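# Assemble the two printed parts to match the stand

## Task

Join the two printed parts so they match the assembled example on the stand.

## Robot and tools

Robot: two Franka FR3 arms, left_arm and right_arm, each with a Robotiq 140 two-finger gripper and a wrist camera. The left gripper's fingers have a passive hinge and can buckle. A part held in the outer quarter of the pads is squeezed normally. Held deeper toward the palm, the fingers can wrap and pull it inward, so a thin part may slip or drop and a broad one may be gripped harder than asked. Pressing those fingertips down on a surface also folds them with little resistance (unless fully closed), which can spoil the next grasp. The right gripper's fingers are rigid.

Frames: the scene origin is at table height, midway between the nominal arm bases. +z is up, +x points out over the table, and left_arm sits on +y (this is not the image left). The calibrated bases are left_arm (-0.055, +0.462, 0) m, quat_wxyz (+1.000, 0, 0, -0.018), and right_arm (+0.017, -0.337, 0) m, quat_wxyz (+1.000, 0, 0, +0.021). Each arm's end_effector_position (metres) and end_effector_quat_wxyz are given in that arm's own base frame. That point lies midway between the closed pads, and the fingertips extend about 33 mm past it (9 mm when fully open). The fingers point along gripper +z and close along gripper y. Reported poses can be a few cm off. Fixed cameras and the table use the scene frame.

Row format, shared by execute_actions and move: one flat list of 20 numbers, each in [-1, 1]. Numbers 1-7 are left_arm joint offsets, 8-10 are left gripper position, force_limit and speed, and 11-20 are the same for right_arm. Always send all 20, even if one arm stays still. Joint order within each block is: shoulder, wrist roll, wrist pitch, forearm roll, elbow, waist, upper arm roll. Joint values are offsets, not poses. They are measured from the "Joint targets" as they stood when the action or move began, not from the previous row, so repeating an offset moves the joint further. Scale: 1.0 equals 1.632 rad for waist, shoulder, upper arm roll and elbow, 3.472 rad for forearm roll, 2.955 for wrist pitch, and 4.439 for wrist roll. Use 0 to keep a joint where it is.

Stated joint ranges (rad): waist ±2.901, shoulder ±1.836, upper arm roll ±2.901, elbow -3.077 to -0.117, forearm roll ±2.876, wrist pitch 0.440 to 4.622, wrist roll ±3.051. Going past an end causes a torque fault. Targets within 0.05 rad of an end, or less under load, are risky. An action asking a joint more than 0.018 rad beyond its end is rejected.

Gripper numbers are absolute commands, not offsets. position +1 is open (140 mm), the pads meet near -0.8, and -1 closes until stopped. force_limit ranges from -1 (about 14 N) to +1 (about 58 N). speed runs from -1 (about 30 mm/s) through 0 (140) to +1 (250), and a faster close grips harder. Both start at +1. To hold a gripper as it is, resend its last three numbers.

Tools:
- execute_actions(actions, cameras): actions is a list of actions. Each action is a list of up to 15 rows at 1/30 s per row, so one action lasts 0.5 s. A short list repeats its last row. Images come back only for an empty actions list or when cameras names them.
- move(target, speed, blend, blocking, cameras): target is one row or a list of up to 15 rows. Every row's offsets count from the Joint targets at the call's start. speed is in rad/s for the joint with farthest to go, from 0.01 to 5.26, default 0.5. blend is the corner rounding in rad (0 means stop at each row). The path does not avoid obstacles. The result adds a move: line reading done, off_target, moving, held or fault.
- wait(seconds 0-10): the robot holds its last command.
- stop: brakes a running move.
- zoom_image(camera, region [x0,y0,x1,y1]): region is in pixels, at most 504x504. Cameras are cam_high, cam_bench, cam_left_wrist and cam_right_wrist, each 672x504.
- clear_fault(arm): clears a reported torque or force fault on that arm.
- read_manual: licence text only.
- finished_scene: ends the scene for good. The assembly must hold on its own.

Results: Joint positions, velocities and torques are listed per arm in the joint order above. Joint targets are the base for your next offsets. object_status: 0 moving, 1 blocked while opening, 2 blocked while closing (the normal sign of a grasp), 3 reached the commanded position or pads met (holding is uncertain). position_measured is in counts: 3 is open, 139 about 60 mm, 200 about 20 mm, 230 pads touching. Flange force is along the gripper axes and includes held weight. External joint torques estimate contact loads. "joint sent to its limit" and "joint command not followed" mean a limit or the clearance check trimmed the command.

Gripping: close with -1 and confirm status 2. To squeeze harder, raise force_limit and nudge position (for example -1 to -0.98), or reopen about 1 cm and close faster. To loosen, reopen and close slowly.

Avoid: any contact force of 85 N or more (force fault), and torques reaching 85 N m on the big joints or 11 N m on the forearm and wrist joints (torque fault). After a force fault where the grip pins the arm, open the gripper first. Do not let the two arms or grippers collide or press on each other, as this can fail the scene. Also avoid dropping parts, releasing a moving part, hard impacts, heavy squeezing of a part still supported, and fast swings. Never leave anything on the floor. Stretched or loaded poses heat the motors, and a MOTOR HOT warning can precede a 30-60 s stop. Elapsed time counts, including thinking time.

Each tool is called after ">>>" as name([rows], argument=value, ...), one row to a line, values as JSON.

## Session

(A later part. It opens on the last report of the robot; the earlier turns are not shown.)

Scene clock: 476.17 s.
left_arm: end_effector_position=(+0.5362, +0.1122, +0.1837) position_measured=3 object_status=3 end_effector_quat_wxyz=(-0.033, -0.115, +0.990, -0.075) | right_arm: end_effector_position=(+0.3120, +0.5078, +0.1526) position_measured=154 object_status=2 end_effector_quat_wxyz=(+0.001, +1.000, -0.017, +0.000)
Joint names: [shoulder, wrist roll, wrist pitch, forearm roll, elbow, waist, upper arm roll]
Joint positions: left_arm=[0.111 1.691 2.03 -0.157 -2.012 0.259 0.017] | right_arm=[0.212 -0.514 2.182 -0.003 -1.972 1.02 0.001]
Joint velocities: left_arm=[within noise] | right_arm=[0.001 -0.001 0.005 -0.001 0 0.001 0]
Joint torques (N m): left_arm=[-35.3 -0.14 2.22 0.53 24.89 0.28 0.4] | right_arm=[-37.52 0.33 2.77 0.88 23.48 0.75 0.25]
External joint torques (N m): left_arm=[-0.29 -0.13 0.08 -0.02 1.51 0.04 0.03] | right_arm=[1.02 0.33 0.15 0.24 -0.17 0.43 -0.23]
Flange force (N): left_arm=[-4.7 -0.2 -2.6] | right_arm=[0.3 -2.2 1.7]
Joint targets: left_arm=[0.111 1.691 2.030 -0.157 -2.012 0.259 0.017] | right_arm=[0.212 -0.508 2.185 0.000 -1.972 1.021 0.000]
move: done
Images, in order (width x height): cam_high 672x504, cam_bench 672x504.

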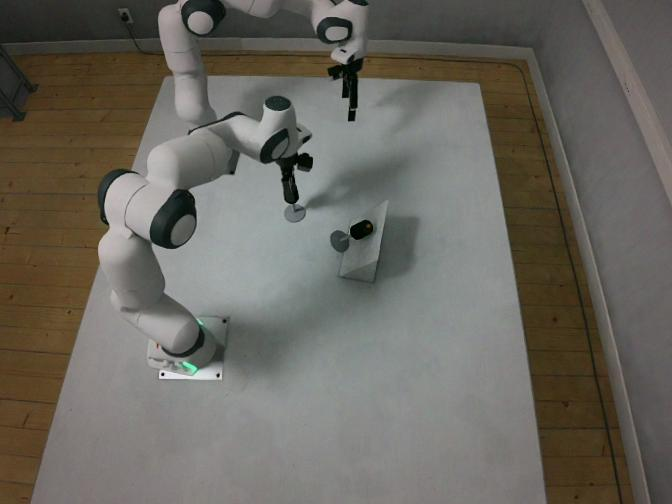

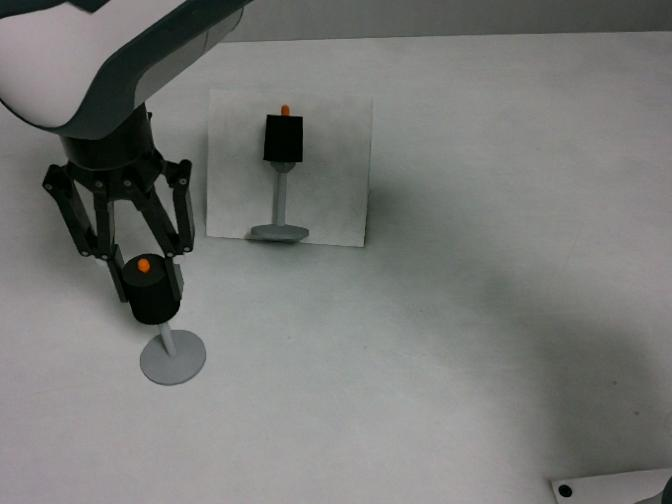

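>>> move(target=[0,0,0,0,0,0,0,1,1,1,0.0011,0,0.0012,0,-0.0010,0,0,-1,-1,-1], speed=0.02, cameras=["cam_bench"])

>>> zoom_image(camera="cam_bench", region=[110, 250, 200, 350])

Scene clock: 485.43 s.
left_arm: end_effector_position=(+0.5362, +0.1122, +0.1837) position_measured=3 object_status=3 end_effector_quat_wxyz=(-0.033, -0.115, +0.990, -0.075) | right_arm: end_effector_position=(+0.3121, +0.5080, +0.1513) position_measured=154 object_status=2 end_effector_quat_wxyz=(+0.001, +1.000, -0.017, +0.001)
Joint names: [shoulder, wrist roll, wrist pitch, forearm roll, elbow, waist, upper arm roll]
Joint positions: left_arm=[0.111 1.691 2.03 -0.157 -2.012 0.259 0.017] | right_arm=[0.213 -0.514 2.185 -0.003 -1.973 1.02 0.001]
Joint torques (N m): left_arm=[-35.29 -0.14 2.23 0.51 24.87 0.29 0.41] | right_arm=[-37.43 0.33 2.74 0.88 23.38 0.72 0.32]
External joint torques (N m): left_arm=[-0.43 -0.13 0.1 -0.04 1.58 0.15 0.14] | right_arm=[1.21 0.33 0.11 0.25 -0.25 0.54 -0.03]
Flange force (N): left_arm=[-4.5 -0.1 -2.8] | right_arm=[0.2 -2.6 2.0]
Joint targets: left_arm=[0.111 1.691 2.030 -0.157 -2.012 0.259 0.017] | right_arm=[0.214 -0.508 2.189 0.000 -1.974 1.021 0.000]
move: done
Images, in order (width x height): cam_bench 672x504.

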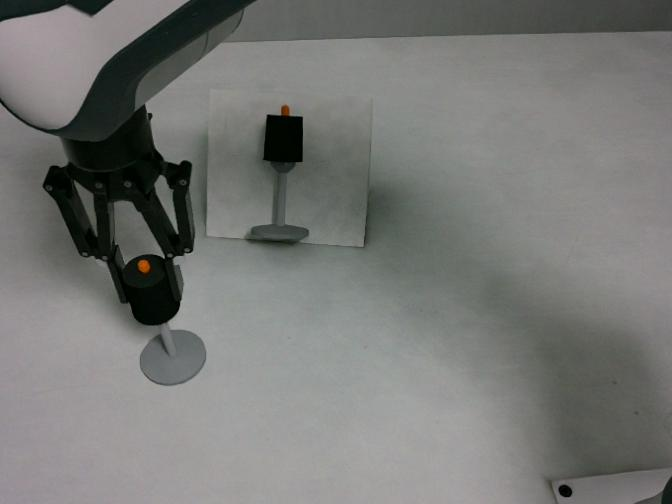

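Scaled by 5.040.

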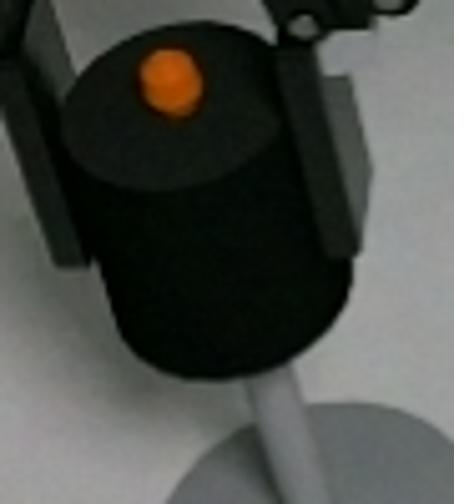

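>>> move(target=[0,0,0,0,0,0,0,1,1,1,0.0011,0,0.0012,0,-0.0010,0,0,-1,-1,-1], speed=0.02)

>>> move(target=[0,0,0,0,0,0,0,1,1,1,0.0011,0,0.0012,0,-0.0010,0,0,-1,-1,-1], speed=0.02, cameras=["cam_bench","cam_right_wrist"])

>>> zoom_image(camera="cam_bench", region=[110, 250, 200, 350])

Scene clock: 492.70 s.
left_arm: end_effector_position=(+0.5362, +0.1122, +0.1837) position_measured=3 object_status=3 end_effector_quat_wxyz=(-0.033, -0.115, +0.990, -0.075) | right_arm: end_effector_position=(+0.3122, +0.5082, +0.1502) position_measured=154 object_status=2 end_effector_quat_wxyz=(+0.001, +1.000, -0.017, +0.001)
Joint names: [shoulder, wrist roll, wrist pitch, forearm roll, elbow, waist, upper arm roll]
Joint positions: left_arm=[0.111 1.691 2.03 -0.157 -2.012 0.259 0.017] | right_arm=[0.215 -0.514 2.189 -0.003 -1.975 1.02 0.001]
Joint velocities: left_arm=[within noise] | right_arm=[-0.002 0 0.003 0 0 0.001 0]
Joint torques (N m): left_arm=[-35.33 -0.08 2.21 0.52 24.9 0.22 0.43] | right_arm=[-37.18 0.37 2.79 0.88 23.2 0.76 0.25]
External joint torques (N m): left_arm=[-0.41 -0.07 0.08 -0.02 1.6 0.13 0.21] | right_arm=[1.42 0.37 0.16 0.25 -0.4 0.67 -0.01]
Flange force (N): left_arm=[-4.6 0.1 -2.8] | right_arm=[0.0 -2.6 2.5]
Joint targets: left_arm=[0.111 1.691 2.030 -0.157 -2.012 0.259 0.017] | right_arm=[0.216 -0.508 2.192 0.000 -1.976 1.021 0.000]
move: done

Scene clock: 493.40 s.
left_arm: end_effector_position=(+0.5362, +0.1122, +0.1837) position_measured=3 object_status=3 end_effector_quat_wxyz=(-0.033, -0.115, +0.990, -0.075) | right_arm: end_effector_position=(+0.3125, +0.5086, +0.1501) position_measured=154 object_status=2 end_effector_quat_wxyz=(+0.000, +1.000, -0.018, +0.001)
Joint names: [shoulder, wrist roll, wrist pitch, forearm roll, elbow, waist, upper arm roll]
Joint positions: left_arm=[0.111 1.691 2.03 -0.157 -2.012 0.259 0.017] | right_arm=[0.215 -0.514 2.191 -0.003 -1.975 1.02 0.001]
Joint torques (N m): left_arm=[-35.34 -0.16 2.23 0.53 24.9 0.27 0.48] | right_arm=[-36.03 0.36 3.04 0.88 22.56 0.75 0.4]
External joint torques (N m): left_arm=[-0.24 -0.15 0.08 -0.02 1.48 0.13 0.21] | right_arm=[2.72 0.36 0.4 0.25 -1.11 0.65 0.13]
Flange force (N): left_arm=[-4.7 0.0 -2.5] | right_arm=[0.2 -3.1 5.4]
Joint targets: left_arm=[0.111 1.691 2.030 -0.157 -2.012 0.259 0.017] | right_arm=[0.218 -0.508 2.196 0.000 -1.977 1.021 0.000]
move: done
camera_calibration:
cam_right_wrist: T_world_to_cam=[[-0.0358051, -0.999356, 0.00247187, 0.53032], [-0.949195, 0.0347815, 0.31276, 0.240507], [-0.312644, 0.00885208, -0.949829, 0.378373], [0, 0, 0, 1]] pos_world=[0.365572, 0.518264, 0.282858]
Images, in order (width x height): cam_bench 672x504, cam_right_wrist 672x504.

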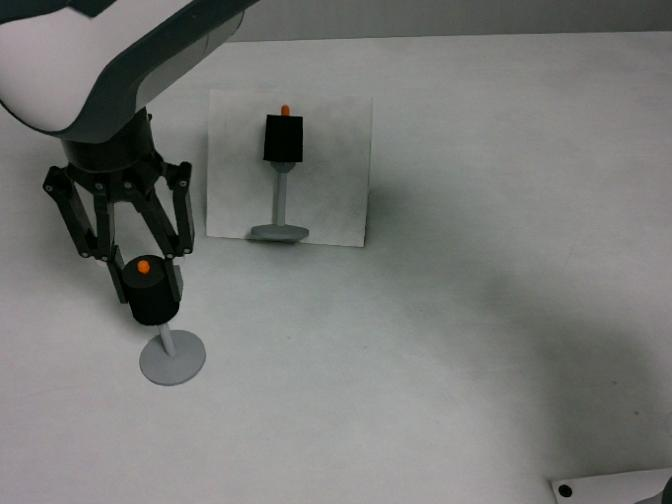

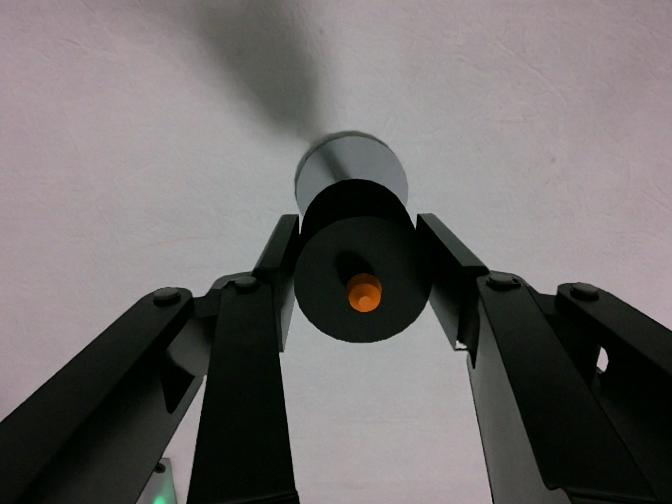

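Scaled by 5.040.

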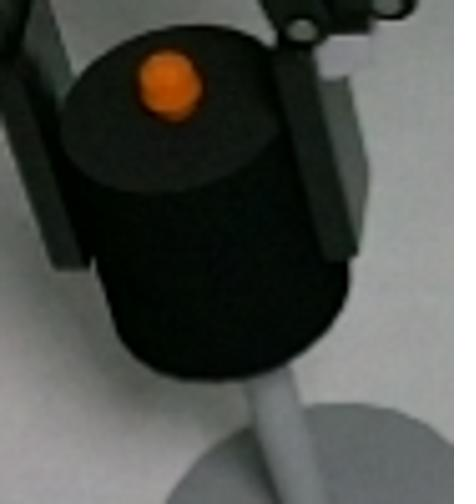

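>>> move(target=[0,0,0,0,0,0,0,1,1,1,0.0011,0,0.0012,0,-0.0010,0,0,-1,-1,-1], speed=0.02, cameras=["cam_bench"])

>>> zoom_image(camera="cam_bench", region=[110, 250, 210, 400])

Scene clock: 504.03 s.
left_arm: end_effector_position=(+0.5362, +0.1122, +0.1837) position_measured=3 object_status=3 end_effector_quat_wxyz=(-0.033, -0.115, +0.990, -0.075) | right_arm: end_effector_position=(+0.3128, +0.5091, +0.1501) position_measured=154 object_status=2 end_effector_quat_wxyz=(-0.001, +1.000, -0.018, +0.002)
Joint names: [shoulder, wrist roll, wrist pitch, forearm roll, elbow, waist, upper arm roll]
Joint positions: left_arm=[0.111 1.691 2.03 -0.157 -2.012 0.259 0.017] | right_arm=[0.215 -0.513 2.194 -0.003 -1.976 1.02 0.001]
Joint torques (N m): left_arm=[-35.31 -0.13 2.22 0.52 24.88 0.22 0.42] | right_arm=[-34.92 0.34 3.18 0.87 21.92 0.73 0.5]
External joint torques (N m): left_arm=[-0.49 -0.12 0.1 -0.03 1.65 0.05 0.12] | right_arm=[3.61 0.34 0.56 0.24 -1.61 0.66 0.25]
Flange force (N): left_arm=[-4.5 -0.2 -2.9] | right_arm=[0.3 -3.4 7.4]
Joint targets: left_arm=[0.111 1.691 2.030 -0.157 -2.012 0.259 0.017] | right_arm=[0.219 -0.508 2.199 0.000 -1.979 1.021 0.000]
move: done
Images, in order (width x height): cam_bench 672x504.

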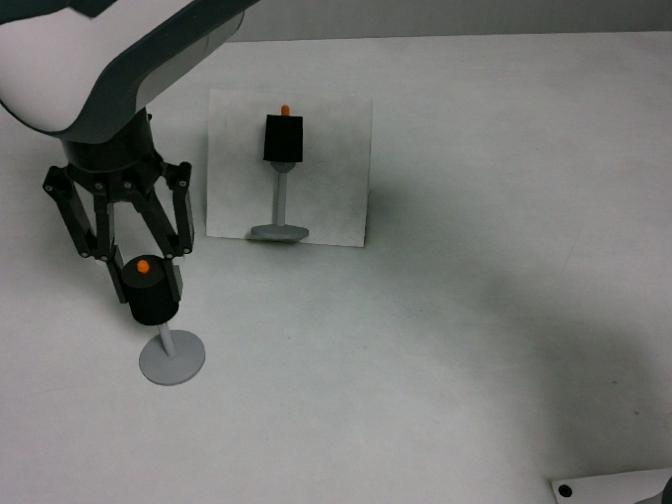

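Scaled by 3.360.

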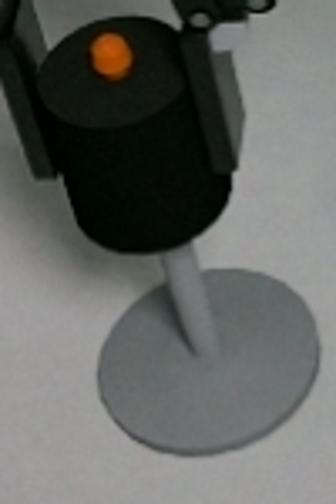

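>>> move(target=[0,0,0,0,0,0,0,1,1,1,-0.0030,0,-0.0034,0,0.0028,0,0,-1,-1,-1], speed=0.02)

Scene clock: 534.33 s.
left_arm: end_effector_position=(+0.5362, +0.1122, +0.1837) position_measured=3 object_status=3 end_effector_quat_wxyz=(-0.033, -0.115, +0.990, -0.075) | right_arm: end_effector_position=(+0.3127, +0.5089, +0.1502) position_measured=154 object_status=2 end_effector_quat_wxyz=(-0.001, +1.000, -0.018, +0.001)
Joint names: [shoulder, wrist roll, wrist pitch, forearm roll, elbow, waist, upper arm roll]
Joint positions: left_arm=[0.111 1.691 2.03 -0.157 -2.012 0.259 0.017] | right_arm=[0.215 -0.513 2.192 -0.003 -1.975 1.02 0.001]
Joint torques (N m): left_arm=[-35.34 -0.15 2.22 0.53 24.89 0.27 0.43] | right_arm=[-37.74 0.33 2.4 0.88 24.1 0.74 0.3]
External joint torques (N m): left_arm=[-0.4 -0.14 0.08 -0.02 1.56 0.07 0.1] | right_arm=[0.78 0.33 -0.22 0.25 0.6 0.45 -0.15]
Flange force (N): left_arm=[-4.5 -0.2 -2.7] | right_arm=[1.6 -4.7 -0.2]
Joint targets: left_arm=[0.111 1.691 2.030 -0.157 -2.012 0.259 0.017] | right_arm=[0.215 -0.508 2.189 0.000 -1.974 1.021 0.000]
move: done

Contact force is relieved. Release slowly.

>>> move(target=[0,0,0,0,0,0,0,1,1,1,0,0,0,0,0,0,0,0.2,-1,-1], cameras=["cam_bench","cam_right_wrist"])

>>> zoom_image(camera="cam_bench", region=[100, 230, 220, 400])

Scene clock: 543.07 s.
left_arm: end_effector_position=(+0.5362, +0.1122, +0.1837) position_measured=3 object_status=3 end_effector_quat_wxyz=(-0.033, -0.115, +0.990, -0.075) | right_arm: end_effector_position=(+0.3126, +0.5089, +0.1503) position_measured=104 object_status=0 end_effector_quat_wxyz=(-0.001, +1.000, -0.018, +0.001)
Joint names: [shoulder, wrist roll, wrist pitch, forearm roll, elbow, waist, upper arm roll]
Joint positions: left_arm=[0.111 1.691 2.03 -0.157 -2.012 0.259 0.017] | right_arm=[0.215 -0.513 2.192 -0.003 -1.975 1.02 0.001]
Joint torques (N m): left_arm=[-35.31 -0.15 2.24 0.52 24.89 0.27 0.41] | right_arm=[-37.62 0.35 2.41 0.88 24.07 0.74 0.24]
External joint torques (N m): left_arm=[-0.18 -0.13 0.09 -0.02 1.43 0.26 0.27] | right_arm=[0.94 0.35 -0.22 0.24 0.52 0.35 -0.3]
Flange force (N): left_arm=[-4.6 0.2 -2.4] | right_arm=[1.8 -4.7 0.1]
Joint targets: left_arm=[0.111 1.691 2.030 -0.157 -2.012 0.259 0.017] | right_arm=[0.215 -0.508 2.189 0.000 -1.974 1.021 0.000]
move: done
camera_calibration:
cam_right_wrist: T_world_to_cam=[[-0.0359113, -0.999354, 0.0015374, 0.530826], [-0.94935, 0.0345949, 0.31231, 0.240844], [-0.312161, 0.00975592, -0.949979, 0.377896], [0, 0, 0, 1]] pos_world=[0.365672, 0.518464, 0.28296]
Images, in order (width x height): cam_bench 672x504, cam_right_wrist 672x504.

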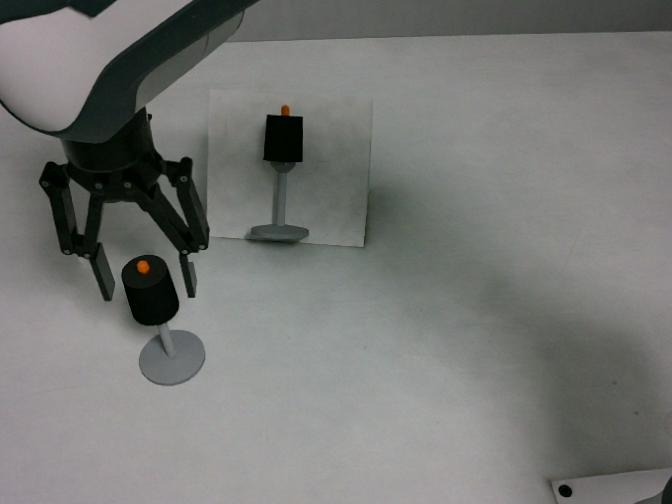

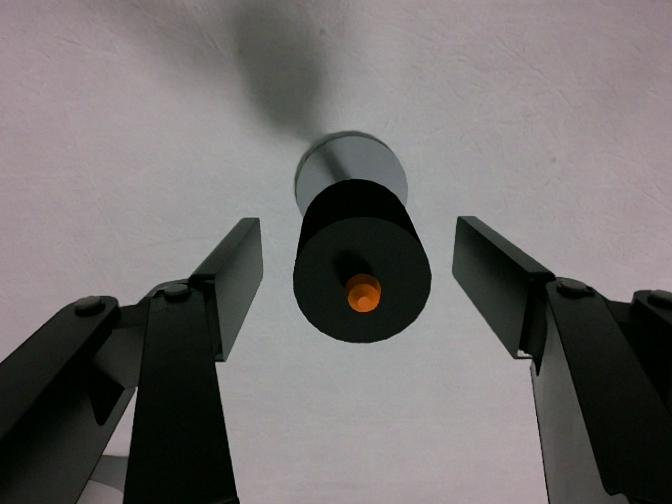

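Scaled by 2.965.

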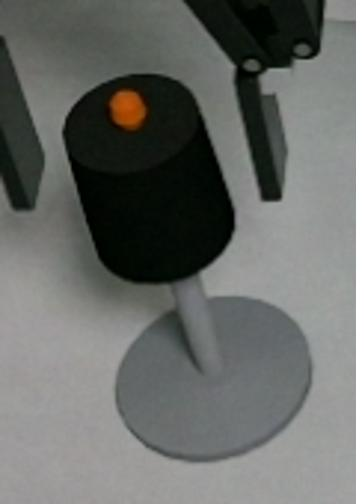

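>>> move([
  [0,0,0,0,0,0,0,1,1,1,-0.0301,0,-0.0356,0,0.0344,0,0,0.2,-1,-1],
  [0,0,0,0,0,0,0,1,1,1,-0.0600,0,-0.0956,0,0.1130,0,0,0.2,-1,-1],
], speed=[0.12,0.25], blend=0.02, cameras=["cam_bench","cam_right_wrist","cam_high"])

>>> zoom_image(camera="cam_bench", region=[100, 230, 220, 400])

>>> zoom_image(camera="cam_high", region=[265, 160, 325, 230])

Scene clock: 556.27 s.
left_arm: end_effector_position=(+0.5362, +0.1122, +0.1837) position_measured=3 object_status=3 end_effector_quat_wxyz=(-0.033, -0.115, +0.990, -0.075) | right_arm: end_effector_position=(+0.3130, +0.5091, +0.2708) position_measured=104 object_status=3 end_effector_quat_wxyz=(-0.001, +1.000, -0.018, +0.002)
Joint names: [shoulder, wrist roll, wrist pitch, forearm roll, elbow, waist, upper arm roll]
Joint positions: left_arm=[0.111 1.691 2.03 -0.157 -2.012 0.259 0.017] | right_arm=[0.116 -0.513 1.91 -0.003 -1.79 1.02 0.001]
Joint velocities: left_arm=[within noise] | right_arm=[0 0 -0.003 -0.001 0.001 0 0]
Joint torques (N m): left_arm=[-35.32 -0.14 2.23 0.53 24.86 0.26 0.38] | right_arm=[-35.53 0.33 2.37 0.98 25.13 0.75 0.09]
External joint torques (N m): left_arm=[-0.41 -0.13 0.09 -0.02 1.52 0.15 0.13] | right_arm=[1.32 0.33 -0.29 0.24 0.11 0.54 -0.21]
Flange force (N): left_arm=[-4.3 0.0 -2.7] | right_arm=[1.6 -4.7 -0.4]
Joint targets: left_arm=[0.111 1.691 2.030 -0.157 -2.012 0.259 0.017] | right_arm=[0.117 -0.508 1.907 0.000 -1.790 1.021 0.000]
move: done
camera_calibration:
cam_right_wrist: T_world_to_cam=[[-0.0364975, -0.999334, 0.000107845, 0.531329], [-0.949734, 0.0347196, 0.311127, 0.203926], [-0.310923, 0.0112529, -0.950368, 0.491459], [0, 0, 0, 1]] pos_world=[0.365874, 0.518364, 0.403563]
Images, in order (width x height): cam_high 672x504, cam_bench 672x504, cam_right_wrist 672x504.

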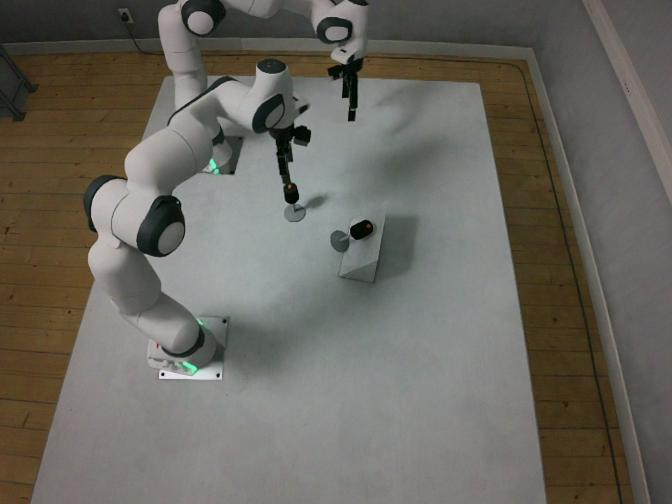

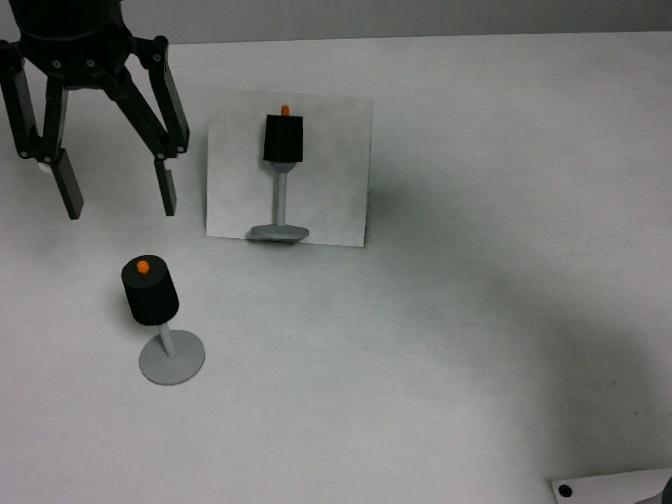

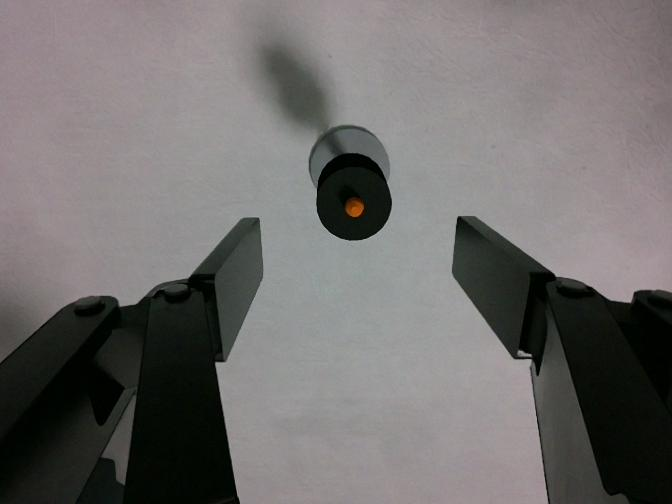

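Scaled by 2.965.

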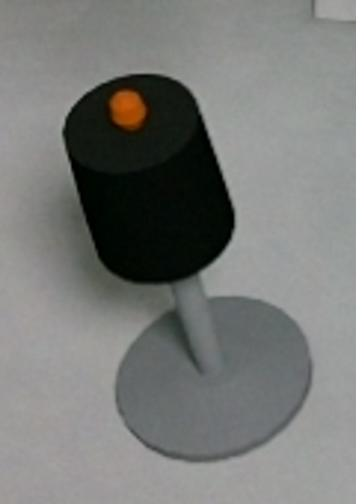

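Scaled by 7.200.

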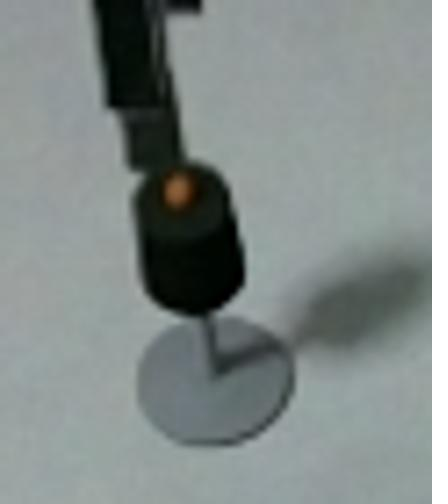

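>>> zoom_image(camera="cam_bench", region=[110, 245, 190, 335])

>>> zoom_image(camera="cam_high", region=[275, 175, 315, 225])

>>> zoom_image(camera="cam_right_wrist", region=[290, 110, 420, 250])

Scaled by 5.600.

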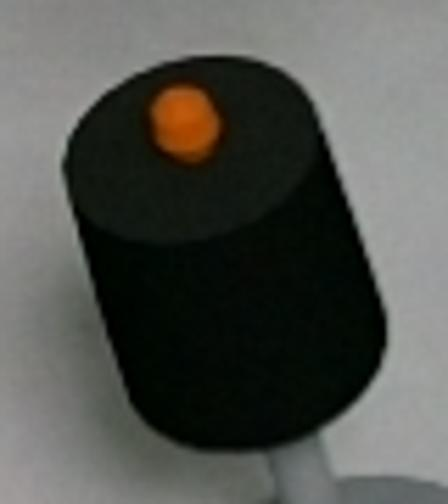

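Scaled by 10.080.

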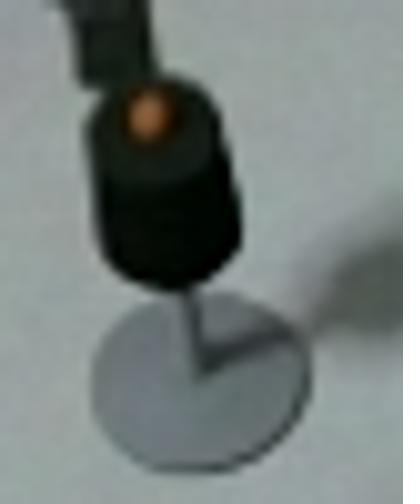

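Scaled by 3.600.

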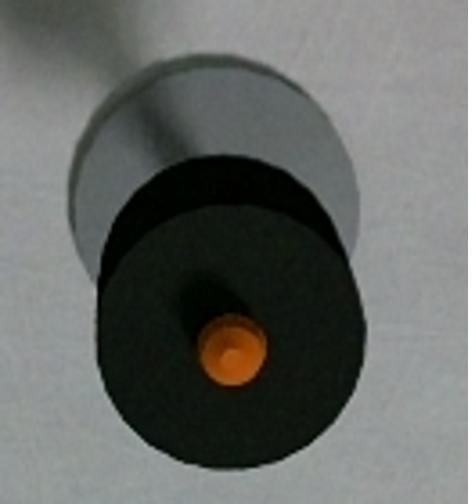

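>>> move([
  [0,0,0,0,0,0,0,1,1,1,-0.1330,0,0.0315,0,-0.1900,-0.5031,0,0.2,-1,-1],
  [0,0,0,0,0,0,0,1,1,1,0.0962,-0.2395,-0.1138,0.4524,-0.5335,-0.5864,0,0.2,-1,-1],
], speed=0.8, blend=0.1, cameras=["cam_bench","cam_right_wrist","cam_high"])

Scene clock: 721.43 s.
left_arm: end_effector_position=(+0.5362, +0.1122, +0.1837) position_measured=3 object_status=3 end_effector_quat_wxyz=(-0.033, -0.115, +0.990, -0.075) | right_arm: end_effector_position=(+0.3217, +0.3393, +0.1694) position_measured=104 object_status=3 end_effector_quat_wxyz=(+0.532, -0.563, +0.429, +0.464)
Joint names: [shoulder, wrist roll, wrist pitch, forearm roll, elbow, waist, upper arm roll]
Joint positions: left_arm=[0.111 1.691 2.03 -0.157 -2.012 0.259 0.017] | right_arm=[0.273 -1.564 1.573 1.568 -2.66 0.065 -0.002]
Joint velocities: left_arm=[within noise] | right_arm=[-0.001 -0.006 0 0.002 -0.001 0 -0.001]
Joint torques (N m): left_arm=[-35.26 -0.12 2.22 0.52 24.87 0.29 0.42] | right_arm=[-27.67 -0.27 -2.67 0.81 11.14 -0.25 0.92]
External joint torques (N m): left_arm=[-0.17 -0.11 0.06 -0.03 1.44 0.04 0.05] | right_arm=[0.87 -0.22 -0.13 0.31 -0.36 -0.44 0.05]
Flange force (N): left_arm=[-4.8 -0.1 -2.4] | right_arm=[3.1 0.7 0.2]
Joint targets: left_arm=[0.111 1.691 2.030 -0.157 -2.012 0.259 0.017] | right_arm=[0.274 -1.571 1.571 1.571 -2.661 0.064 0.000]
move: done
camera_calibration:
cam_right_wrist: T_world_to_cam=[[-0.977343, -0.0678396, -0.200497, 0.382602], [-0.168555, -0.323491, 0.931098, 0.0148709], [-0.128024, 0.943796, 0.304727, -0.188071], [0, 0, 0, 1]] pos_world=[0.352362, 0.208267, 0.120174]
Images, in order (width x height): cam_high 672x504, cam_bench 672x504, cam_right_wrist 672x504.

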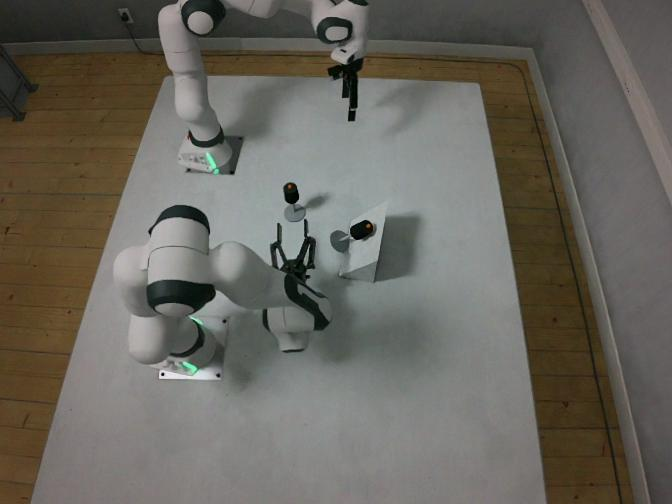

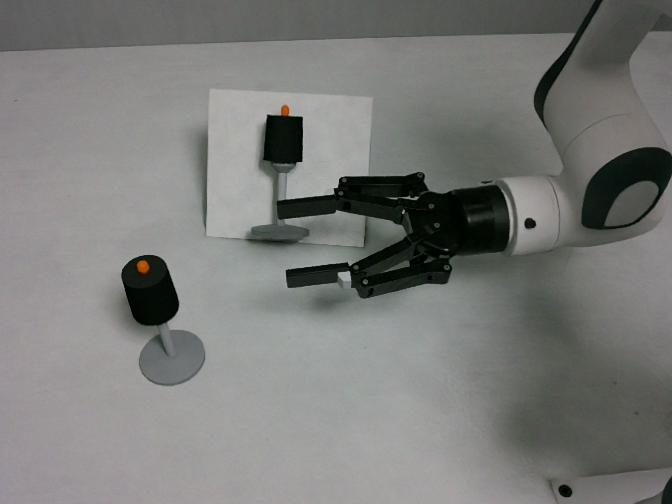

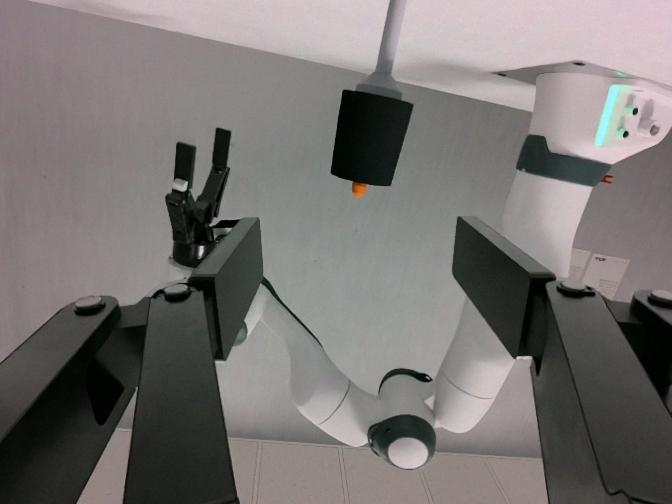

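Excellent view (image is upside down). Zoom on the joint.

>>> zoom_image(camera="cam_right_wrist", region=[310, 0, 440, 210])

>>> zoom_image(camera="cam_right_wrist", region=[340, 50, 430, 130])

>>> zoom_image(camera="cam_bench", region=[240, 90, 330, 250])

Scaled by 2.400.

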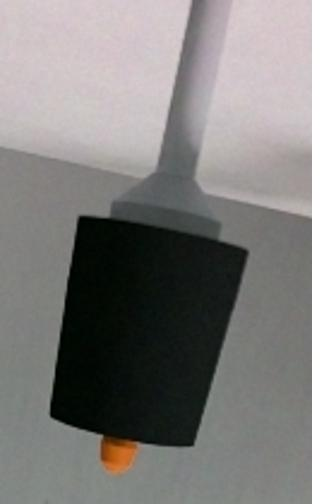

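Scaled by 5.600.

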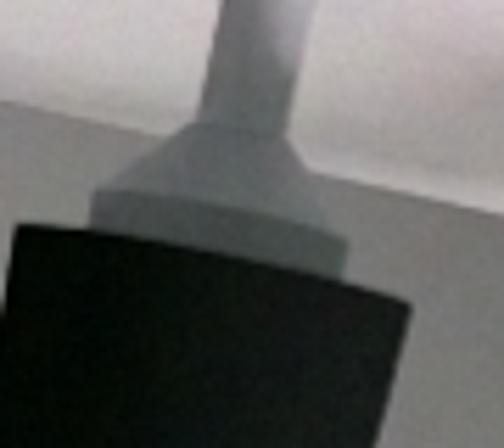

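Scaled by 3.150.

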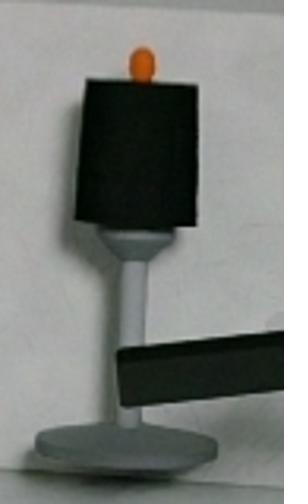

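>>> finished_scene()

The scene is finished: the task was done.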